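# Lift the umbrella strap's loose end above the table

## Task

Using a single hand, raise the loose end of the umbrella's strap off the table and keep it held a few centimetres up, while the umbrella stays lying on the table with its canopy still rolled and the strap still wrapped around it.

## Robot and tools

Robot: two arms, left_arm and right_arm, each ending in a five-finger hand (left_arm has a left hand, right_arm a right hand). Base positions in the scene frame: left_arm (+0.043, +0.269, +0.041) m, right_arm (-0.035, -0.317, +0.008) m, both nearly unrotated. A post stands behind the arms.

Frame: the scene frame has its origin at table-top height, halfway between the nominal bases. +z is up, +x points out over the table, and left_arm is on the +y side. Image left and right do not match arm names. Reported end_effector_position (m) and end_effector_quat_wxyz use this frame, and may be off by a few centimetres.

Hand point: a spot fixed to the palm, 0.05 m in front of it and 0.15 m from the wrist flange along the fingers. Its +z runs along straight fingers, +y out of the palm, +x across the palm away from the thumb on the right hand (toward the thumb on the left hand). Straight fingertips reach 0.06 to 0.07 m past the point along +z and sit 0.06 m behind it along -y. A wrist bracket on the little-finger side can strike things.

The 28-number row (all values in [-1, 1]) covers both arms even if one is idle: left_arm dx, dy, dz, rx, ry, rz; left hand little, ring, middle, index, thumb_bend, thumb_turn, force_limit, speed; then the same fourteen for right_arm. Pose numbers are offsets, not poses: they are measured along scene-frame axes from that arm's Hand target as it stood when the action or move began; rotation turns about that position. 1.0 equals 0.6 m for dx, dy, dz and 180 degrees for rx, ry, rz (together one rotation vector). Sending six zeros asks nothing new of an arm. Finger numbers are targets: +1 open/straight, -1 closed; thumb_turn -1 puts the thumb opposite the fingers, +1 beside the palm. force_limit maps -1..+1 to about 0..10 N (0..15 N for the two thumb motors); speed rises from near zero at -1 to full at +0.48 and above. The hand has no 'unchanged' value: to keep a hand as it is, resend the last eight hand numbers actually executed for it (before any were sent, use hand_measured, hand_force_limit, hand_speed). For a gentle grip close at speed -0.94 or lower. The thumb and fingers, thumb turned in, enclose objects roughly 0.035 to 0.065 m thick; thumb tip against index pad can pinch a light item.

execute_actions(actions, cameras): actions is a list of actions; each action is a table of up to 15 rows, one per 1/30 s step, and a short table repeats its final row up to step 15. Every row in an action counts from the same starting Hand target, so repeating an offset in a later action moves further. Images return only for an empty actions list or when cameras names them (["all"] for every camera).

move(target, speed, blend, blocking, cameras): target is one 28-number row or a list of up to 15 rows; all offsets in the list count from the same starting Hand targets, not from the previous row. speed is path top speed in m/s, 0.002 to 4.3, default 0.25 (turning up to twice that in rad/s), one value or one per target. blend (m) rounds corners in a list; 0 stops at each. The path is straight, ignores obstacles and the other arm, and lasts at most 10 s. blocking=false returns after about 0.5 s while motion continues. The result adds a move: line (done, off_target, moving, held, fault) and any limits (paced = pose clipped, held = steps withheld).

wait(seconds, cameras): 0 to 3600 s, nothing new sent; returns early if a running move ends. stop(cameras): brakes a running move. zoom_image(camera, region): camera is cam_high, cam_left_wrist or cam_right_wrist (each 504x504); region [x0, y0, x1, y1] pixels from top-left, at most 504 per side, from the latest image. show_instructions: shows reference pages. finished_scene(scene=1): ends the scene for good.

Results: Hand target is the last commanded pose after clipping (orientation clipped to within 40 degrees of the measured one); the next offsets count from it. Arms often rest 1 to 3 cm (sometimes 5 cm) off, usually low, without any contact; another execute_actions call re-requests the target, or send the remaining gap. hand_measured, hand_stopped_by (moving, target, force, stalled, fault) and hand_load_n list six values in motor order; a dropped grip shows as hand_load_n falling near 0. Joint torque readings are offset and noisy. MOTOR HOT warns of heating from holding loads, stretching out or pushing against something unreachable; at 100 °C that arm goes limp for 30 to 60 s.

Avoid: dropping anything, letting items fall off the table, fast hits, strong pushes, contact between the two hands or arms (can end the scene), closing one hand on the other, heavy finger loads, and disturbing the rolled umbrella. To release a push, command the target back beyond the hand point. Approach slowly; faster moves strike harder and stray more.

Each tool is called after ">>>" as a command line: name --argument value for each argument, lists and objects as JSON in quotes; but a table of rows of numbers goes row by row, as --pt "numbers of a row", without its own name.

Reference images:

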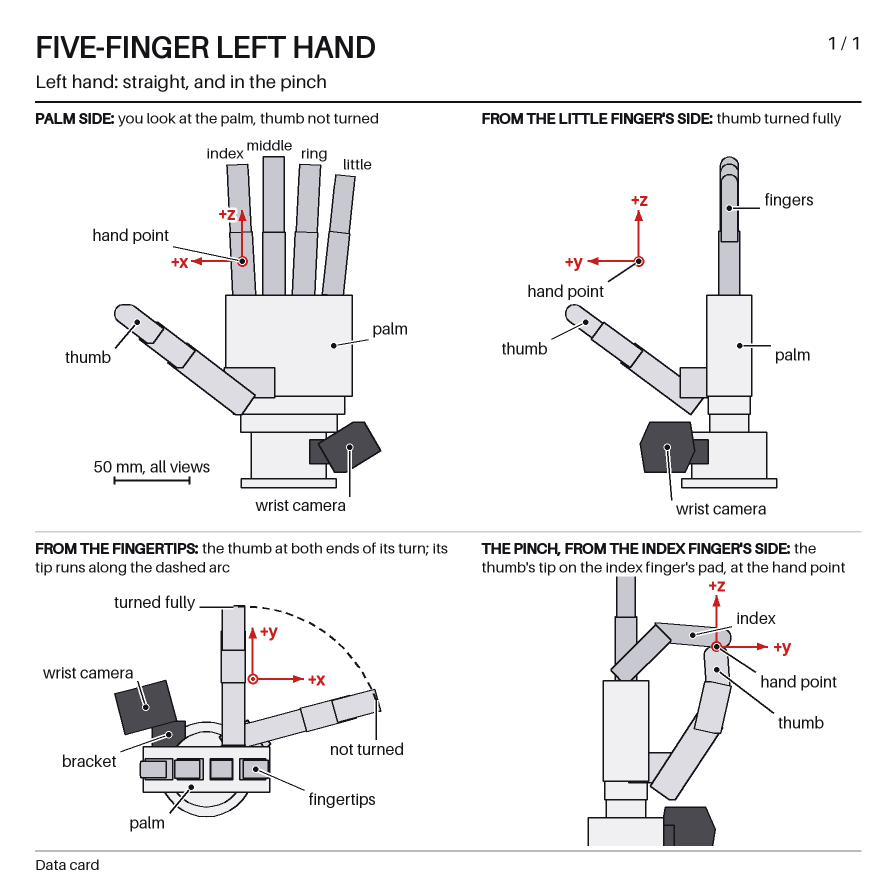

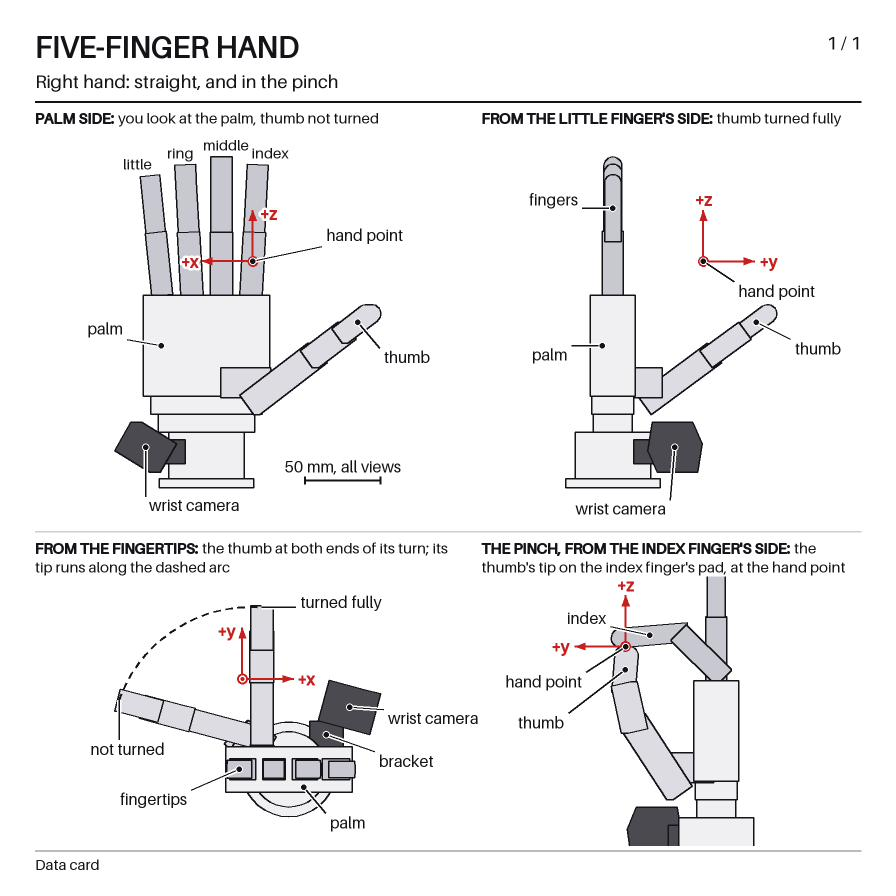

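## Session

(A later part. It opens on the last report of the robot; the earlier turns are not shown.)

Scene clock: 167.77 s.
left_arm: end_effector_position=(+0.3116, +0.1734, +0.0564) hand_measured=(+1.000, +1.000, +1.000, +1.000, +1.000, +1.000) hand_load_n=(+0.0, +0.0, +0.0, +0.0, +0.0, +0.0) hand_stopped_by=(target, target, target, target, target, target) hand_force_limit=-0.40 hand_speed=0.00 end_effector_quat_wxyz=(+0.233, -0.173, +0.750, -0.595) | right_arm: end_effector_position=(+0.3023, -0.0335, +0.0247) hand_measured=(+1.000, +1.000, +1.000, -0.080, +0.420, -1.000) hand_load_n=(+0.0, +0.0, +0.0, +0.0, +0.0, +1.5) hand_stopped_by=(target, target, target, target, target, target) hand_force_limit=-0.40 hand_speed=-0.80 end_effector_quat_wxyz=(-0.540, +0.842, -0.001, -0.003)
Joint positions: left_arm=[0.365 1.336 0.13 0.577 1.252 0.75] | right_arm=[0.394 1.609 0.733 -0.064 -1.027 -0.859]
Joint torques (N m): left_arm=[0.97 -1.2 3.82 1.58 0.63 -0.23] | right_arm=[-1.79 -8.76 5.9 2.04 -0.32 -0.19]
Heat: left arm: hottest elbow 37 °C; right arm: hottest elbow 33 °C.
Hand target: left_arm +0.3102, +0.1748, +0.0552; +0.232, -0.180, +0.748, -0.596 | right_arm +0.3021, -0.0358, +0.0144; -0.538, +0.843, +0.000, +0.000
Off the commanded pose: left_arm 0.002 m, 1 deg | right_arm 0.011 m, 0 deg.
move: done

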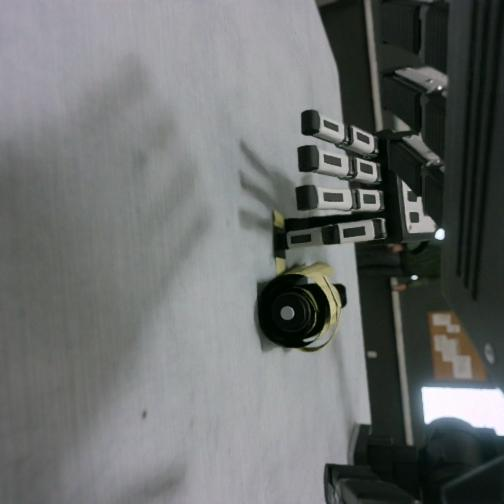

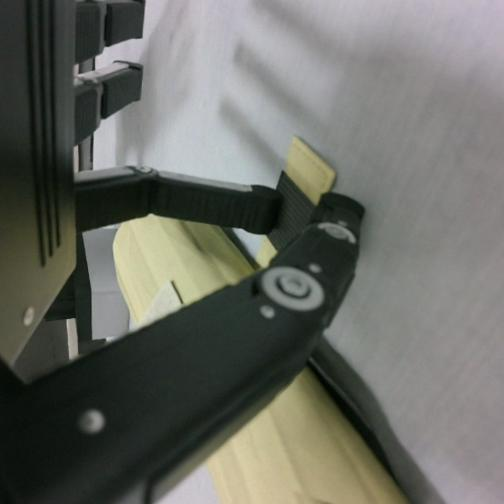

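>>> move --pt "0 0 0 0 0 0 1 1 1 1 1 1 -0.4 0 0.004 0.0 0.12 -0.033 0 0 1 1 1 0.15 0.42 -1 -0.4 0" --pt "0 0 0 0 0 0 1 1 1 1 1 1 -0.4 0 0.0 0.001 0.0 -0.033 0 0 1 1 1 0.15 0.42 -1 -0.4 0" --cameras '["cam_left_wrist","cam_right_wrist"]' --speed 0.08

>>> zoom_image --camera "cam_left_wrist" --region '[240, 180, 360, 300]'

>>> zoom_image --camera "cam_right_wrist" --region '[200, 70, 440, 310]'

Scene clock: 172.80 s.
left_arm: end_effector_position=(+0.3116, +0.1734, +0.0564) hand_measured=(+1.000, +1.000, +1.000, +1.000, +1.000, +1.000) hand_load_n=(+0.0, +0.0, +0.0, +0.0, +0.0, +0.0) hand_stopped_by=(target, target, target, target, target, target) hand_force_limit=-0.40 hand_speed=0.00 end_effector_quat_wxyz=(+0.233, -0.173, +0.750, -0.595) | right_arm: end_effector_position=(+0.3053, -0.0364, +0.0245) hand_measured=(+1.000, +1.000, +1.000, +0.150, +0.420, -1.000) hand_load_n=(+0.0, +0.0, +0.0, -1.5, +0.5, +0.0) hand_stopped_by=(target, target, target, target, target, target) hand_force_limit=-0.40 hand_speed=0.00 end_effector_quat_wxyz=(-0.496, +0.868, -0.005, +0.001)
Joint positions: left_arm=[0.365 1.336 0.13 0.577 1.252 0.75] | right_arm=[0.419 1.587 0.772 -0.195 -0.928 -0.901]
Joint torques (N m): left_arm=[0.97 -1.14 3.82 1.58 0.64 -0.22] | right_arm=[-1.49 -9.11 6.24 1.77 -0.21 -0.19]
Heat: left arm: hottest elbow 36 °C; right arm: hottest elbow 33 °C.
Hand target: left_arm +0.3102, +0.1748, +0.0552; +0.232, -0.180, +0.748, -0.596 | right_arm +0.3021, -0.0351, +0.0145; -0.493, +0.870, +0.000, +0.000
Off the commanded pose: left_arm 0.002 m, 1 deg | right_arm 0.011 m, 1 deg.
move: off_target (right_arm)

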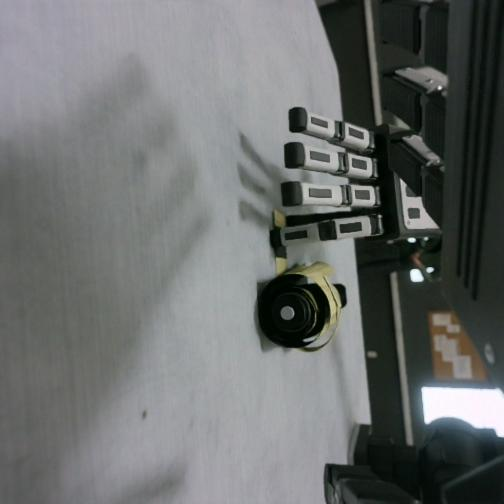

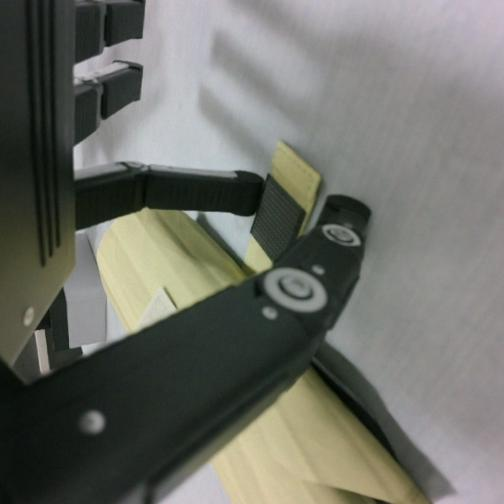

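Scaled by 4.200 from the camera's image (finer frame: 720x720).

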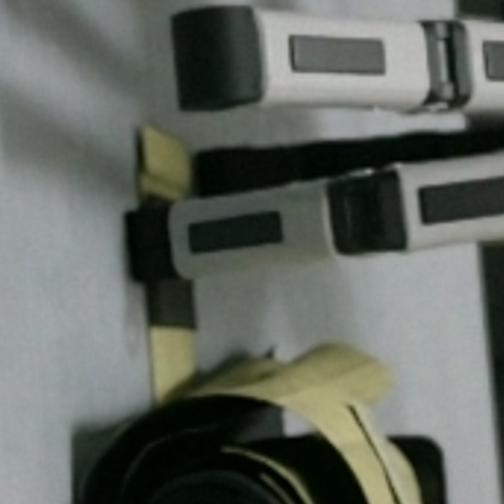

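Scaled by 2.100 from the camera's image (finer frame: 720x720).

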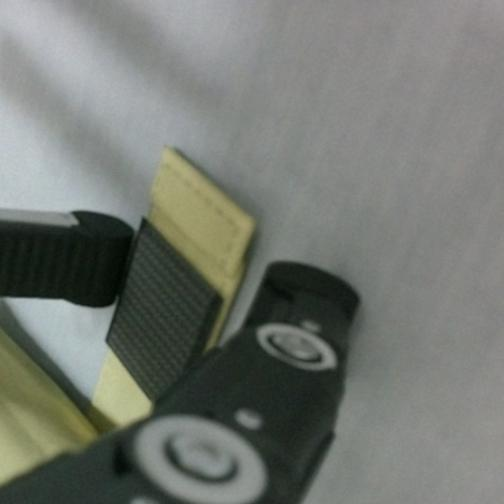

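>>> move --pt "0 0 0 0 0 0 1 1 1 1 1 1 -0.4 0 0.0 0.0 -0.005 0 0 0 1 1 1 0.08 0.36 -1 -0.4 -0.7" --cameras '["cam_left_wrist","cam_right_wrist"]' --speed 0.08

>>> zoom_image --camera "cam_left_wrist" --region '[240, 180, 360, 300]'

>>> zoom_image --camera "cam_right_wrist" --region '[200, 70, 440, 310]'

Scene clock: 175.00 s.
left_arm: end_effector_position=(+0.3116, +0.1734, +0.0564) hand_measured=(+1.000, +1.000, +1.000, +1.000, +1.000, +1.000) hand_load_n=(+0.0, +0.0, +0.0, +0.0, +0.0, +0.0) hand_stopped_by=(target, target, target, target, target, target) hand_force_limit=-0.40 hand_speed=0.00 end_effector_quat_wxyz=(+0.233, -0.173, +0.750, -0.595) | right_arm: end_effector_position=(+0.3061, -0.0348, +0.0242) hand_measured=(+1.000, +1.000, +1.000, +0.080, +0.360, -1.000) hand_load_n=(+0.0, +0.0, +0.0, +0.0, +0.0, +0.0) hand_stopped_by=(target, target, target, target, target, target) hand_force_limit=-0.40 hand_speed=-0.70 end_effector_quat_wxyz=(-0.497, +0.868, -0.002, +0.003)
Joint positions: left_arm=[0.365 1.336 0.13 0.577 1.252 0.75] | right_arm=[0.423 1.589 0.772 -0.185 -0.928 -0.901]
Joint torques (N m): left_arm=[0.85 -1.08 3.82 1.55 0.64 -0.23] | right_arm=[-1.08 -8.7 6.12 1.81 -0.27 -0.17]
Heat: left arm: hottest elbow 36 °C; right arm: hottest elbow 33 °C.
Hand target: left_arm +0.3102, +0.1748, +0.0552; +0.232, -0.180, +0.748, -0.596 | right_arm +0.3021, -0.0352, +0.0114; -0.493, +0.870, +0.000, +0.000
Off the commanded pose: left_arm 0.002 m, 1 deg | right_arm 0.013 m, 1 deg.
move: off_target (right_arm)

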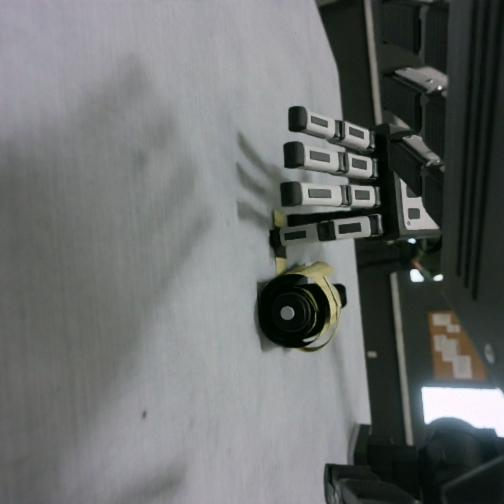

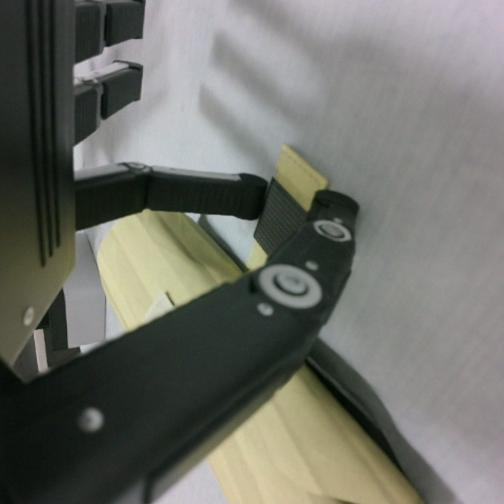

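Scaled by 4.200 from the camera's image (finer frame: 720x720).

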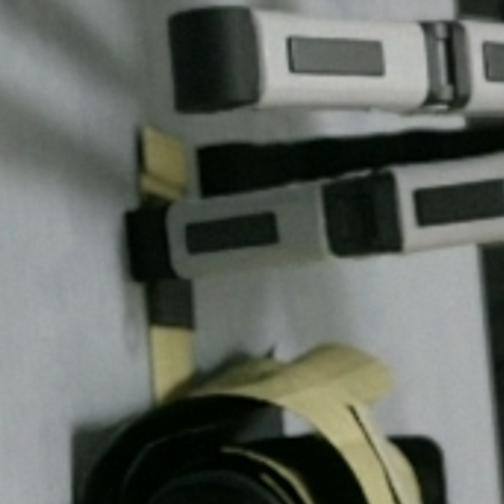

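Scaled by 2.100 from the camera's image (finer frame: 720x720).

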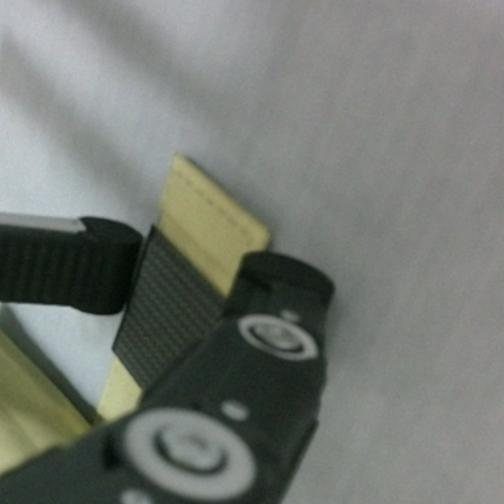

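>>> move --pt "0 0 0 0 0 0 1 1 1 1 1 1 -0.4 0 0.0 0.0 0.0 0 0 0 1 1 1 0.03 0.42 -1 -0.4 -0.7" --cameras '["cam_left_wrist","cam_right_wrist"]' --speed 0.08

>>> zoom_image --camera "cam_left_wrist" --region '[240, 180, 360, 300]'

>>> zoom_image --camera "cam_right_wrist" --region '[200, 70, 440, 310]'

Scene clock: 189.50 s.
left_arm: end_effector_position=(+0.3116, +0.1734, +0.0564) hand_measured=(+1.000, +1.000, +1.000, +1.000, +1.000, +1.000) hand_load_n=(+0.0, +0.0, +0.0, +0.0, +0.0, +0.0) hand_stopped_by=(target, target, target, target, target, target) hand_force_limit=-0.40 hand_speed=0.00 end_effector_quat_wxyz=(+0.233, -0.173, +0.750, -0.595) | right_arm: end_effector_position=(+0.3064, -0.0344, +0.0241) hand_measured=(+1.000, +1.000, +1.000, +0.030, +0.420, -1.000) hand_load_n=(+0.0, +0.0, +0.0, +0.0, +0.0, +0.0) hand_stopped_by=(target, target, target, target, target, target) hand_force_limit=-0.40 hand_speed=-0.70 end_effector_quat_wxyz=(-0.498, +0.867, -0.001, +0.004)
Joint positions: left_arm=[0.365 1.336 0.13 0.577 1.252 0.75] | right_arm=[0.423 1.59 0.772 -0.183 -0.928 -0.901]
Joint torques (N m): left_arm=[1.03 -1.14 3.81 1.57 0.64 -0.23] | right_arm=[-1.03 -8.64 6.04 1.65 -0.27 -0.18]
Heat: left arm: hottest elbow 35 °C; right arm: hottest elbow 33 °C.
Hand target: left_arm +0.3102, +0.1748, +0.0552; +0.232, -0.180, +0.748, -0.596 | right_arm +0.3021, -0.0351, +0.0115; -0.493, +0.870, +0.000, +0.000
Off the commanded pose: left_arm 0.002 m, 1 deg | right_arm 0.013 m, 1 deg.
move: done

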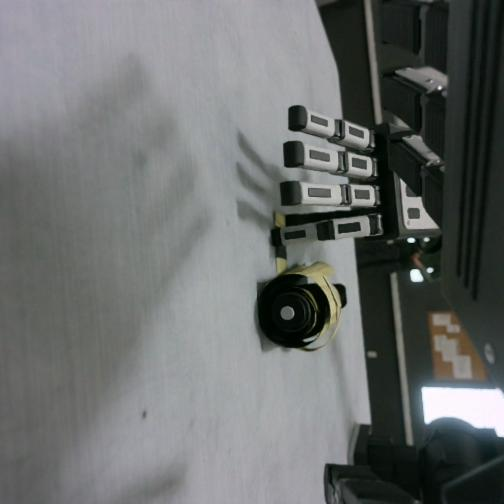

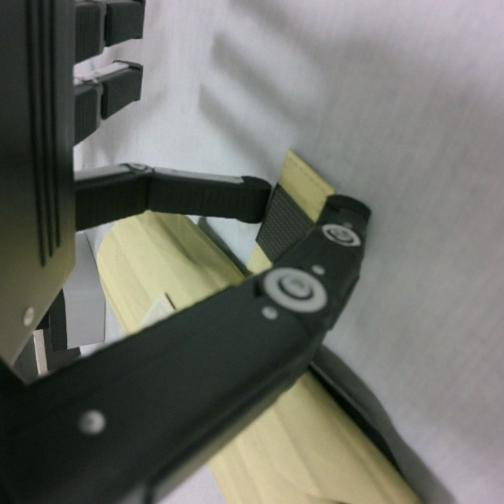

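Scaled by 4.200 from the camera's image (finer frame: 720x720).

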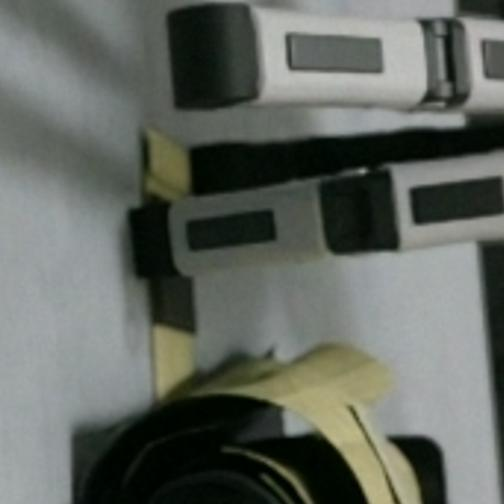

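Scaled by 2.100 from the camera's image (finer frame: 720x720).

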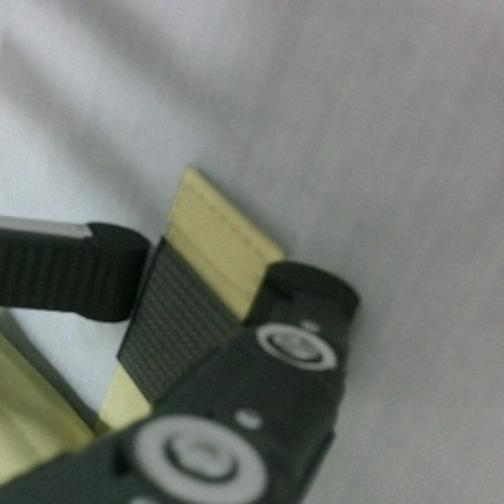

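>>> move --pt "0 0 0 0 0 0 1 1 1 1 1 1 -0.4 0 0.0 0.0 0.0 0 0 0 1 1 1 -0.03 0.42 -1 -0.4 -0.7" --cameras '["cam_left_wrist","cam_right_wrist"]' --speed 0.08

>>> zoom_image --camera "cam_left_wrist" --region '[240, 180, 360, 300]'

>>> zoom_image --camera "cam_right_wrist" --region '[200, 70, 440, 310]'

Scene clock: 191.50 s.
left_arm: end_effector_position=(+0.3116, +0.1734, +0.0564) hand_measured=(+1.000, +1.000, +1.000, +1.000, +1.000, +1.000) hand_load_n=(+0.0, +0.0, +0.0, +0.0, +0.0, +0.0) hand_stopped_by=(target, target, target, target, target, target) hand_force_limit=-0.40 hand_speed=0.00 end_effector_quat_wxyz=(+0.233, -0.173, +0.750, -0.595) | right_arm: end_effector_position=(+0.3066, -0.0345, +0.0237) hand_measured=(+1.000, +1.000, +1.000, -0.030, +0.420, -1.000) hand_load_n=(+0.0, +0.0, +0.0, +0.5, +0.5, +0.5) hand_stopped_by=(target, target, target, target, target, target) hand_force_limit=-0.40 hand_speed=-0.70 end_effector_quat_wxyz=(-0.497, +0.868, -0.001, +0.004)
Joint positions: left_arm=[0.365 1.336 0.13 0.577 1.252 0.75] | right_arm=[0.423 1.591 0.772 -0.182 -0.927 -0.901]
Joint torques (N m): left_arm=[0.91 -1.2 3.82 1.58 0.63 -0.23] | right_arm=[-1.08 -8.94 6.12 1.68 -0.29 -0.19]
Heat: left arm: hottest elbow 34 °C; right arm: hottest elbow 33 °C.
Hand target: left_arm +0.3102, +0.1748, +0.0552; +0.232, -0.180, +0.748, -0.596 | right_arm +0.3021, -0.0351, +0.0115; -0.493, +0.870, +0.000, +0.000
Off the commanded pose: left_arm 0.002 m, 1 deg | right_arm 0.013 m, 1 deg.
move: done

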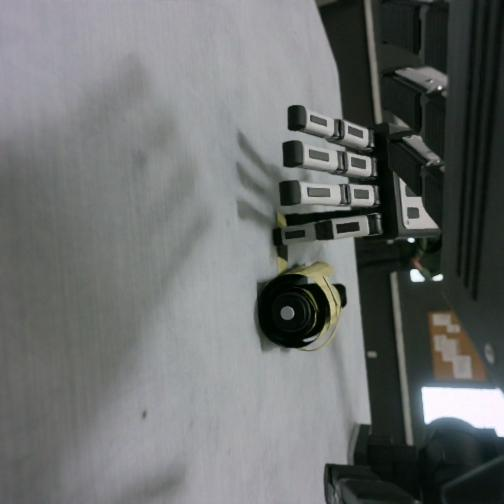

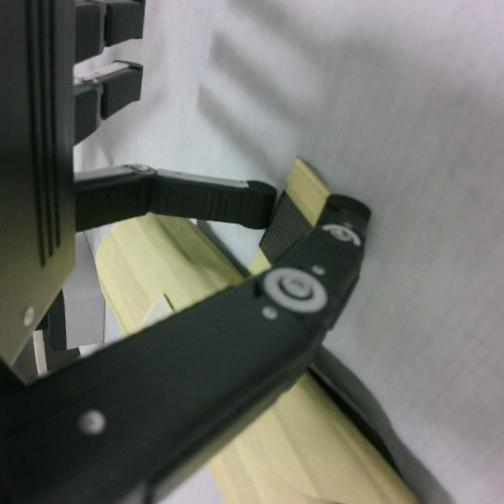

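Scaled by 4.200 from the camera's image (finer frame: 720x720).

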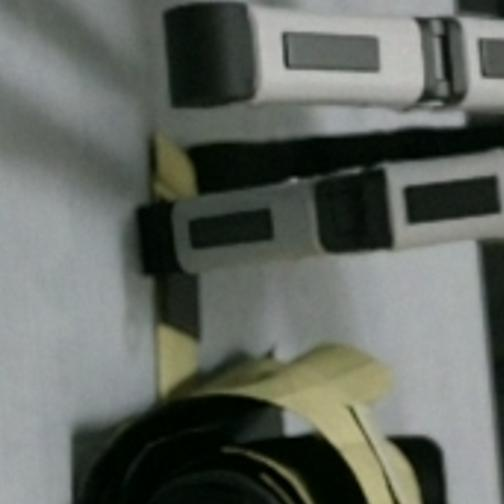

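Scaled by 2.100 from the camera's image (finer frame: 720x720).

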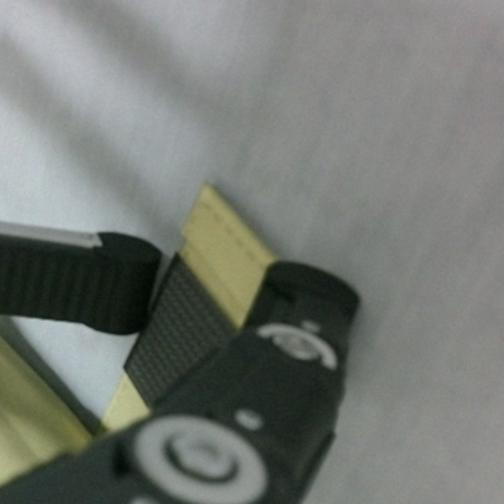

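>>> move --pt "0 0 0 0 0 0 1 1 1 1 1 1 -0.4 0 0.0 0.0 0.0 0 0 0 1 1 1 -0.09 0.42 -1 -0.2 -0.7" --cameras '["cam_left_wrist","cam_right_wrist"]' --speed 0.08

>>> zoom_image --camera "cam_left_wrist" --region '[240, 180, 360, 300]'

>>> zoom_image --camera "cam_right_wrist" --region '[200, 70, 440, 310]'

Scene clock: 193.43 s.
left_arm: end_effector_position=(+0.3116, +0.1734, +0.0564) hand_measured=(+1.000, +1.000, +1.000, +1.000, +1.000, +1.000) hand_load_n=(+0.0, +0.0, +0.0, +0.0, +0.0, +0.0) hand_stopped_by=(target, target, target, target, target, target) hand_force_limit=-0.40 hand_speed=0.00 end_effector_quat_wxyz=(+0.233, -0.173, +0.750, -0.595) | right_arm: end_effector_position=(+0.3066, -0.0345, +0.0237) hand_measured=(+1.000, +1.000, +1.000, -0.090, +0.420, -1.000) hand_load_n=(+0.0, +0.0, +0.0, +1.0, +1.0, +0.5) hand_stopped_by=(target, target, target, target, target, target) hand_force_limit=-0.20 hand_speed=-0.70 end_effector_quat_wxyz=(-0.497, +0.868, -0.001, +0.004)
Joint positions: left_arm=[0.365 1.336 0.13 0.577 1.252 0.75] | right_arm=[0.423 1.591 0.772 -0.182 -0.927 -0.901]
Joint torques (N m): left_arm=[0.91 -1.26 3.81 1.59 0.63 -0.22] | right_arm=[-0.91 -8.94 6.08 1.69 -0.31 -0.17]
Heat: left arm: hottest elbow 34 °C; right arm: hottest elbow 33 °C.
Hand target: left_arm +0.3102, +0.1748, +0.0552; +0.232, -0.180, +0.748, -0.596 | right_arm +0.3021, -0.0351, +0.0115; -0.493, +0.870, +0.000, +0.000
Off the commanded pose: left_arm 0.002 m, 1 deg | right_arm 0.013 m, 1 deg.
move: done

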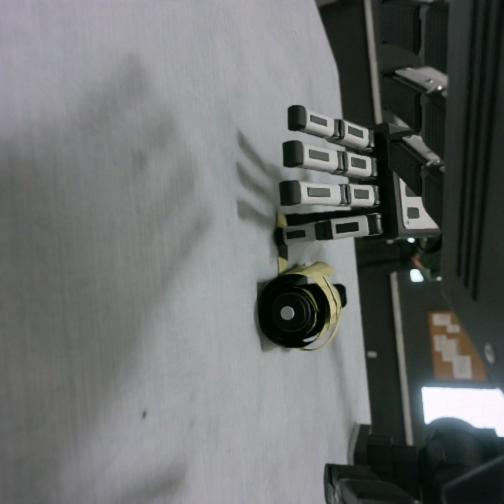

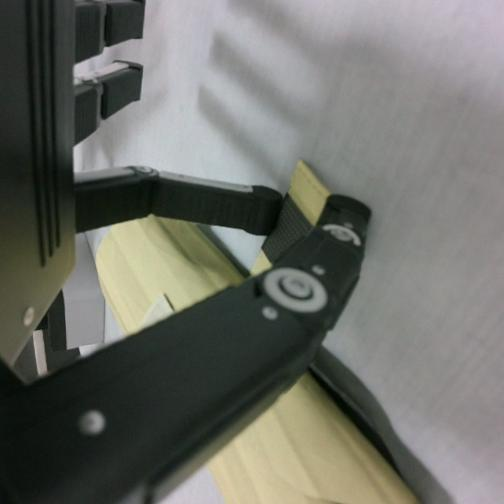

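Scaled by 4.200 from the camera's image (finer frame: 720x720).

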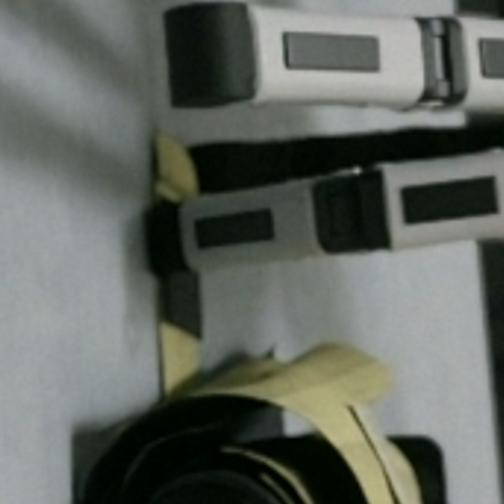

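Scaled by 2.100 from the camera's image (finer frame: 720x720).

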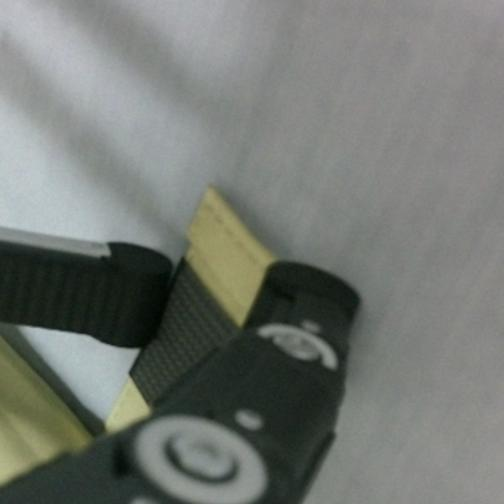

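>>> move --pt "0 0 0 0 0 0 1 1 1 1 1 1 -0.4 0 0.0 0.0 0.0 0 0 0 1 1 1 -0.17 0.42 -1 -0.2 -0.7" --cameras '["cam_left_wrist","cam_right_wrist"]' --speed 0.08

>>> zoom_image --camera "cam_left_wrist" --region '[240, 180, 360, 300]'

>>> zoom_image --camera "cam_right_wrist" --region '[200, 70, 440, 310]'

Scene clock: 195.03 s.
left_arm: end_effector_position=(+0.3116, +0.1734, +0.0564) hand_measured=(+1.000, +1.000, +1.000, +1.000, +1.000, +1.000) hand_load_n=(+0.0, +0.0, +0.0, +0.0, +0.0, +0.0) hand_stopped_by=(target, target, target, target, target, target) hand_force_limit=-0.40 hand_speed=0.00 end_effector_quat_wxyz=(+0.233, -0.173, +0.750, -0.595) | right_arm: end_effector_position=(+0.3066, -0.0345, +0.0236) hand_measured=(+1.000, +1.000, +1.000, -0.170, +0.420, -1.000) hand_load_n=(+0.0, +0.0, +0.0, +0.0, +0.0, +0.5) hand_stopped_by=(target, target, target, target, target, target) hand_force_limit=-0.20 hand_speed=-0.70 end_effector_quat_wxyz=(-0.497, +0.868, -0.001, +0.004)
Joint positions: left_arm=[0.365 1.336 0.13 0.577 1.252 0.75] | right_arm=[0.423 1.591 0.772 -0.182 -0.927 -0.901]
Joint torques (N m): left_arm=[0.97 -1.08 3.84 1.55 0.63 -0.22] | right_arm=[-1.26 -9.23 6.06 1.69 -0.32 -0.16]
Heat: left arm: hottest elbow 34 °C; right arm: hottest wrist roll 33 °C.
Hand target: left_arm +0.3102, +0.1748, +0.0552; +0.232, -0.180, +0.748, -0.596 | right_arm +0.3020, -0.0351, +0.0114; -0.493, +0.870, +0.000, +0.000
Off the commanded pose: left_arm 0.002 m, 1 deg | right_arm 0.013 m, 1 deg.
move: done

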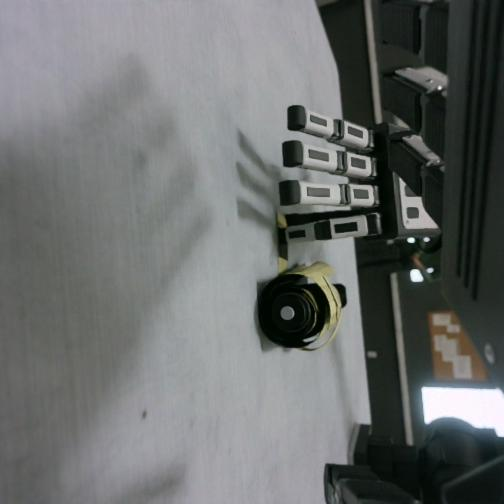

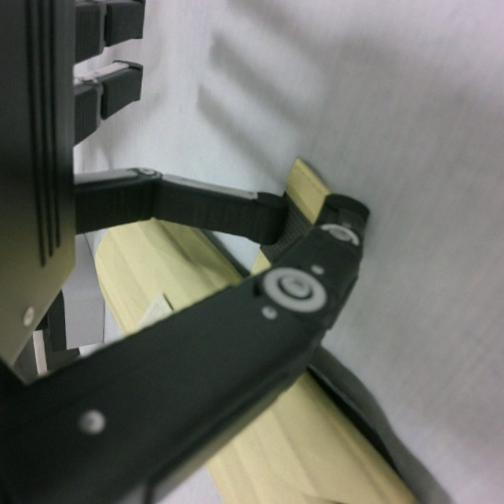

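Scaled by 4.200 from the camera's image (finer frame: 720x720).

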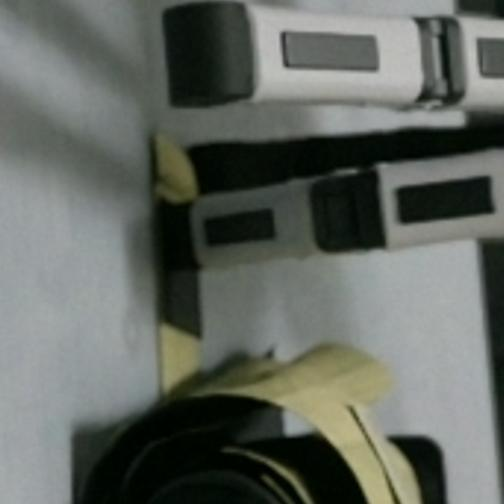

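Scaled by 2.100 from the camera's image (finer frame: 720x720).

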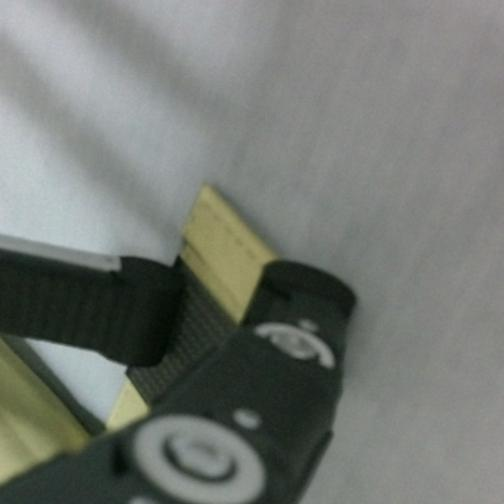

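>>> move --pt "0 0 0 0 0 0 1 1 1 1 1 1 -0.4 0 0.0 0.0 0.0 0 0 0 1 1 1 0.12 0.42 -1 -0.2 -0.5" --cameras '["cam_left_wrist","cam_right_wrist"]' --speed 0.08

>>> zoom_image --camera "cam_left_wrist" --region '[240, 180, 360, 300]'

>>> zoom_image --camera "cam_right_wrist" --region '[200, 70, 440, 310]'

Scene clock: 198.63 s.
left_arm: end_effector_position=(+0.3116, +0.1734, +0.0564) hand_measured=(+1.000, +1.000, +1.000, +1.000, +1.000, +1.000) hand_load_n=(+0.0, +0.0, +0.0, +0.0, +0.0, +0.0) hand_stopped_by=(target, target, target, target, target, target) hand_force_limit=-0.40 hand_speed=0.00 end_effector_quat_wxyz=(+0.233, -0.173, +0.750, -0.595) | right_arm: end_effector_position=(+0.3071, -0.0341, +0.0244) hand_measured=(+1.000, +1.000, +1.000, +0.120, +0.420, -1.000) hand_load_n=(+0.0, +0.0, +0.0, -2.5, +0.0, +0.0) hand_stopped_by=(target, target, target, target, target, target) hand_force_limit=-0.20 hand_speed=-0.50 end_effector_quat_wxyz=(-0.500, +0.866, +0.000, +0.005)
Joint positions: left_arm=[0.365 1.336 0.13 0.577 1.252 0.75] | right_arm=[0.422 1.591 0.772 -0.178 -0.932 -0.901]
Joint torques (N m): left_arm=[0.85 -1.2 3.85 1.58 0.64 -0.23] | right_arm=[-1.2 -9.23 6.08 1.46 -0.09 -0.22]
Heat: left arm: hottest elbow 34 °C; right arm: hottest wrist roll 33 °C.
Hand target: left_arm +0.3102, +0.1748, +0.0552; +0.232, -0.180, +0.748, -0.596 | right_arm +0.3021, -0.0352, +0.0114; -0.493, +0.870, +0.000, +0.000
Off the commanded pose: left_arm 0.002 m, 1 deg | right_arm 0.014 m, 1 deg.
move: done

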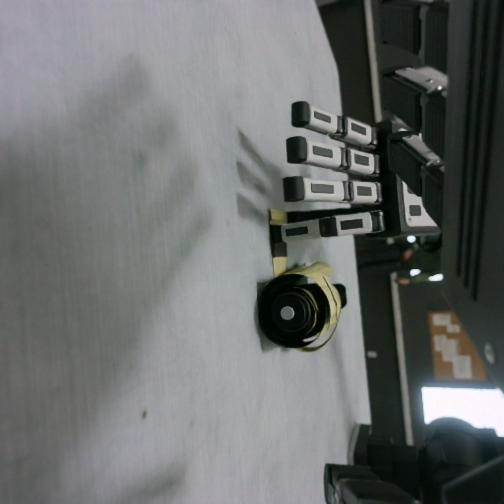

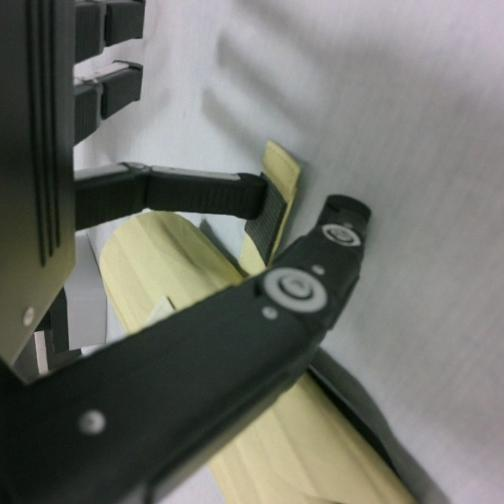

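Scaled by 4.200 from the camera's image (finer frame: 720x720).

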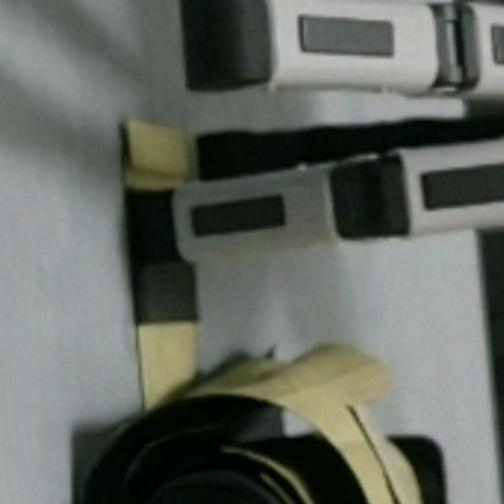

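Scaled by 2.100 from the camera's image (finer frame: 720x720).

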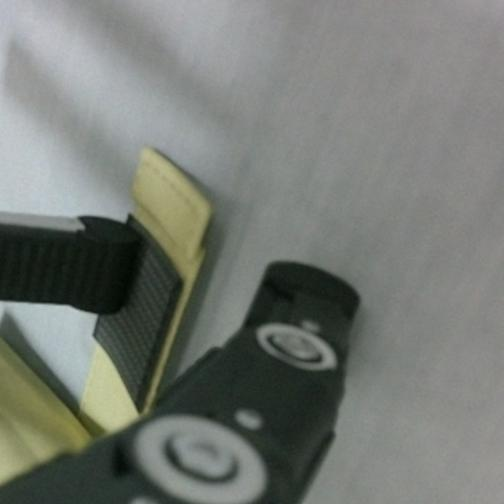

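>>> move --pt "0 0 0 0 0 0 1 1 1 1 1 1 -0.4 0 0.0 0.0 -0.01 0 0 0 1 1 1 -0.0 0.38 -1 -0.2 -0.6" --cameras '["cam_left_wrist","cam_right_wrist"]' --speed 0.08

>>> zoom_image --camera "cam_left_wrist" --region '[240, 180, 360, 300]'

>>> zoom_image --camera "cam_right_wrist" --region '[200, 70, 440, 310]'

Scene clock: 201.20 s.
left_arm: end_effector_position=(+0.3116, +0.1734, +0.0564) hand_measured=(+1.000, +1.000, +1.000, +1.000, +1.000, +1.000) hand_load_n=(+0.0, +0.0, +0.5, +0.0, +0.0, +0.0) hand_stopped_by=(target, target, target, target, target, target) hand_force_limit=-0.40 hand_speed=0.00 end_effector_quat_wxyz=(+0.233, -0.173, +0.750, -0.595) | right_arm: end_effector_position=(+0.3094, -0.0322, +0.0243) hand_measured=(+1.000, +1.000, +1.000, +0.000, +0.380, -1.000) hand_load_n=(+0.0, +0.0, +0.0, +0.0, +0.0, +0.0) hand_stopped_by=(target, target, target, target, target, target) hand_force_limit=-0.20 hand_speed=-0.60 end_effector_quat_wxyz=(-0.502, +0.865, +0.004, +0.009)
Joint positions: left_arm=[0.365 1.336 0.13 0.577 1.252 0.75] | right_arm=[0.424 1.594 0.772 -0.161 -0.932 -0.901]
Joint torques (N m): left_arm=[0.85 -1.14 3.85 1.57 0.63 -0.22] | right_arm=[-1.26 -8.18 5.68 1.51 -0.08 -0.18]
Heat: left arm: hottest elbow 34 °C; right arm: hottest wrist roll 33 °C.
Hand target: left_arm +0.3102, +0.1748, +0.0552; +0.232, -0.180, +0.748, -0.596 | right_arm +0.3021, -0.0351, +0.0056; -0.493, +0.870, +0.000, +0.000
Off the commanded pose: left_arm 0.002 m, 1 deg | right_arm 0.020 m, 2 deg.
move: off_target (right_arm)

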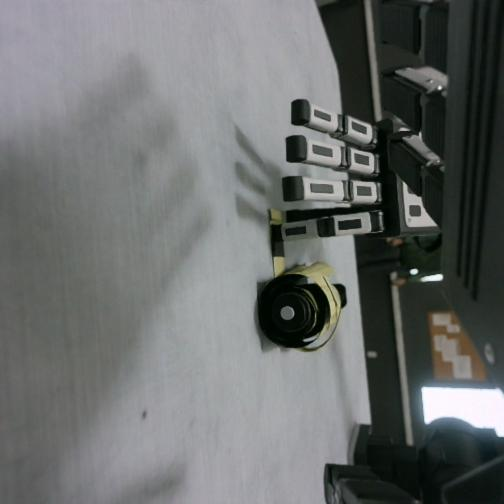

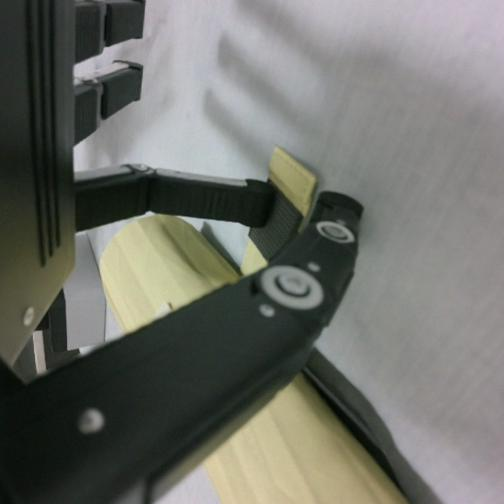

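Scaled by 4.200 from the camera's image (finer frame: 720x720).

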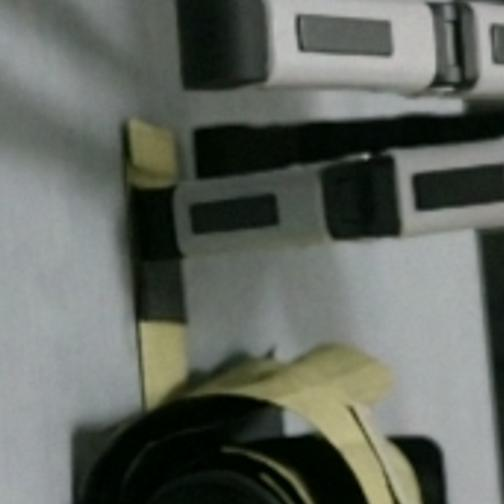

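Scaled by 2.100 from the camera's image (finer frame: 720x720).

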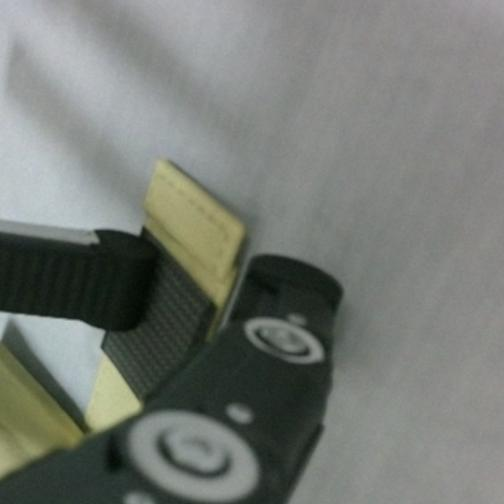

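>>> move --pt "0 0 0 0 0 0 1 1 1 1 1 1 -0.4 0 0.0 0.0 0.0 0 0 0 1 1 1 -0.1 0.34 -1 -0.2 -0.6" --cameras '["cam_left_wrist","cam_right_wrist"]' --speed 0.08

>>> zoom_image --camera "cam_left_wrist" --region '[240, 180, 360, 300]'

>>> zoom_image --camera "cam_right_wrist" --region '[200, 70, 440, 310]'

Scene clock: 203.00 s.
left_arm: end_effector_position=(+0.3116, +0.1734, +0.0564) hand_measured=(+1.000, +1.000, +1.000, +1.000, +1.000, +1.000) hand_load_n=(+0.0, +0.0, +0.0, +0.0, +0.0, +0.0) hand_stopped_by=(target, target, target, target, target, target) hand_force_limit=-0.40 hand_speed=0.00 end_effector_quat_wxyz=(+0.233, -0.173, +0.750, -0.595) | right_arm: end_effector_position=(+0.3096, -0.0322, +0.0235) hand_measured=(+1.000, +1.000, +1.000, -0.100, +0.340, -1.000) hand_load_n=(+0.0, +0.0, +0.0, +0.0, +0.0, +0.0) hand_stopped_by=(target, target, target, target, target, target) hand_force_limit=-0.20 hand_speed=-0.60 end_effector_quat_wxyz=(-0.502, +0.865, +0.004, +0.009)
Joint positions: left_arm=[0.365 1.336 0.13 0.577 1.252 0.75] | right_arm=[0.424 1.597 0.772 -0.159 -0.932 -0.901]
Joint torques (N m): left_arm=[0.91 -1.2 3.84 1.58 0.63 -0.23] | right_arm=[-1.32 -8.35 5.64 1.47 -0.07 -0.18]
Heat: left arm: hottest elbow 34 °C; right arm: hottest wrist roll 33 °C.
Hand target: left_arm +0.3102, +0.1748, +0.0552; +0.232, -0.180, +0.748, -0.596 | right_arm +0.3022, -0.0352, +0.0055; -0.493, +0.870, +0.000, +0.000
Off the commanded pose: left_arm 0.002 m, 1 deg | right_arm 0.020 m, 2 deg.
move: done

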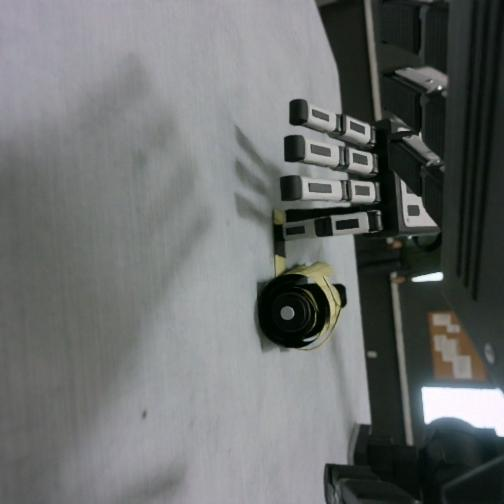

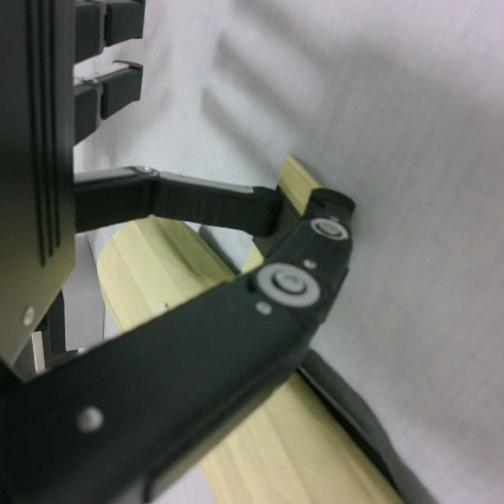

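Scaled by 4.200 from the camera's image (finer frame: 720x720).

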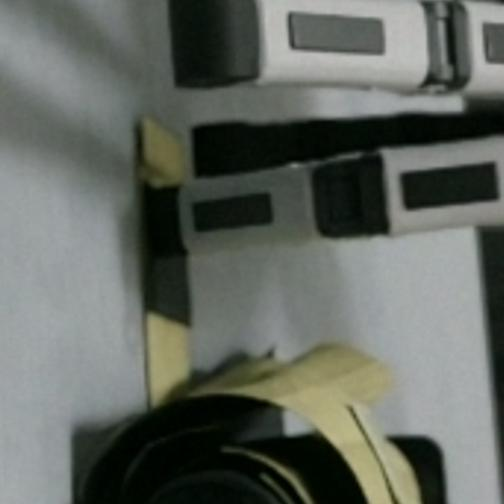

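Scaled by 2.100 from the camera's image (finer frame: 720x720).

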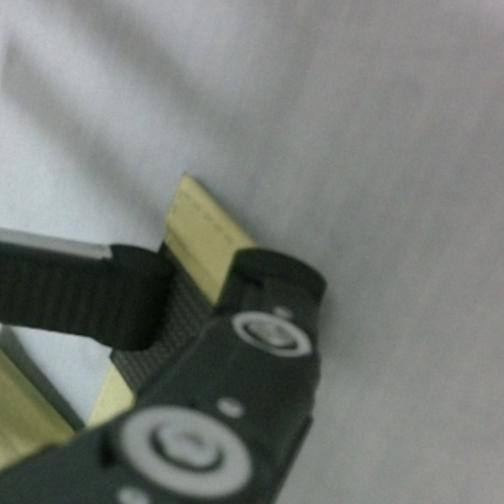

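>>> move --pt "0 0 0 0 0 0 1 1 1 1 1 1 -0.4 0 0.0 0.0 0.0 0 0 0 1 1 1 -0.15 0.29 -1 -0.2 -0.6" --cameras '["cam_left_wrist","cam_right_wrist"]' --speed 0.08

>>> zoom_image --camera "cam_left_wrist" --region '[240, 180, 360, 300]'

>>> zoom_image --camera "cam_right_wrist" --region '[200, 70, 440, 310]'

Scene clock: 205.00 s.
left_arm: end_effector_position=(+0.3116, +0.1734, +0.0564) hand_measured=(+1.000, +1.000, +1.000, +1.000, +1.000, +1.000) hand_load_n=(+0.0, +0.0, +0.0, +0.0, +0.0, +0.0) hand_stopped_by=(target, target, target, target, target, target) hand_force_limit=-0.40 hand_speed=0.00 end_effector_quat_wxyz=(+0.233, -0.173, +0.750, -0.595) | right_arm: end_effector_position=(+0.3095, -0.0324, +0.0226) hand_measured=(+1.000, +1.000, +1.000, -0.150, +0.290, -1.000) hand_load_n=(+0.0, +0.0, +0.0, +0.0, +0.0, +0.0) hand_stopped_by=(target, target, target, target, target, target) hand_force_limit=-0.20 hand_speed=-0.60 end_effector_quat_wxyz=(-0.501, +0.865, +0.003, +0.009)
Joint positions: left_arm=[0.365 1.336 0.13 0.577 1.252 0.75] | right_arm=[0.424 1.599 0.772 -0.159 -0.931 -0.901]
Joint torques (N m): left_arm=[0.91 -1.2 3.85 1.58 0.63 -0.22] | right_arm=[-1.38 -8.23 5.74 1.57 -0.12 -0.17]
Heat: left arm: hottest elbow 34 °C; right arm: hottest wrist roll 33 °C.
Hand target: left_arm +0.3102, +0.1748, +0.0552; +0.232, -0.180, +0.748, -0.596 | right_arm +0.3021, -0.0352, +0.0055; -0.493, +0.870, +0.000, +0.000
Off the commanded pose: left_arm 0.002 m, 1 deg | right_arm 0.019 m, 1 deg.
move: done

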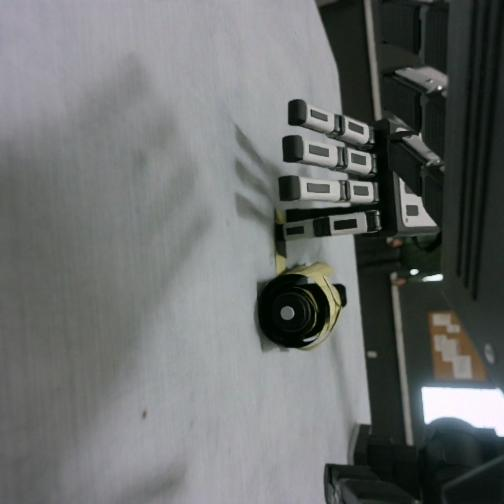

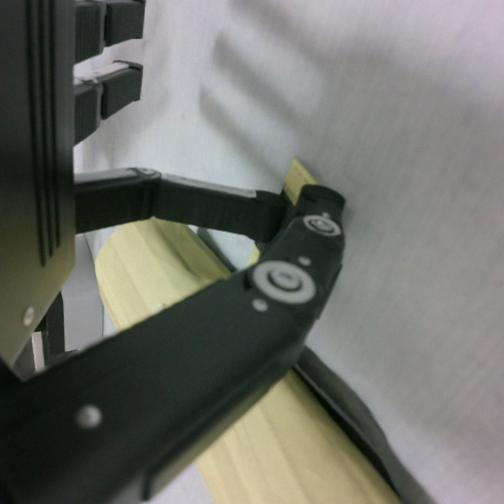

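Scaled by 4.200 from the camera's image (finer frame: 720x720).

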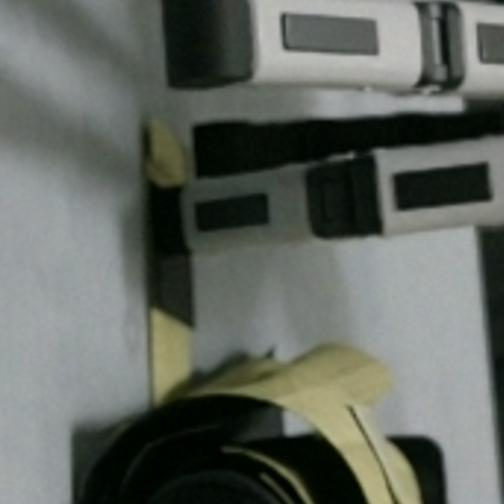

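Scaled by 2.100 from the camera's image (finer frame: 720x720).

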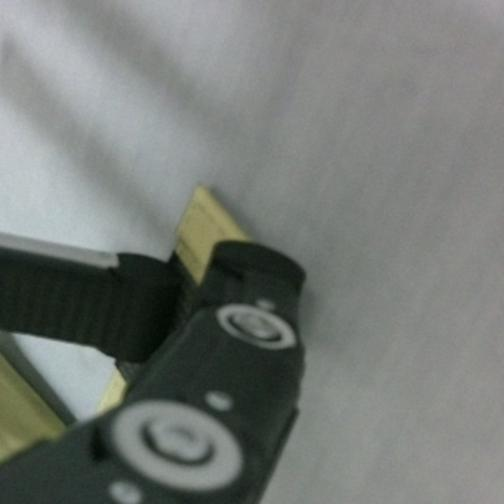

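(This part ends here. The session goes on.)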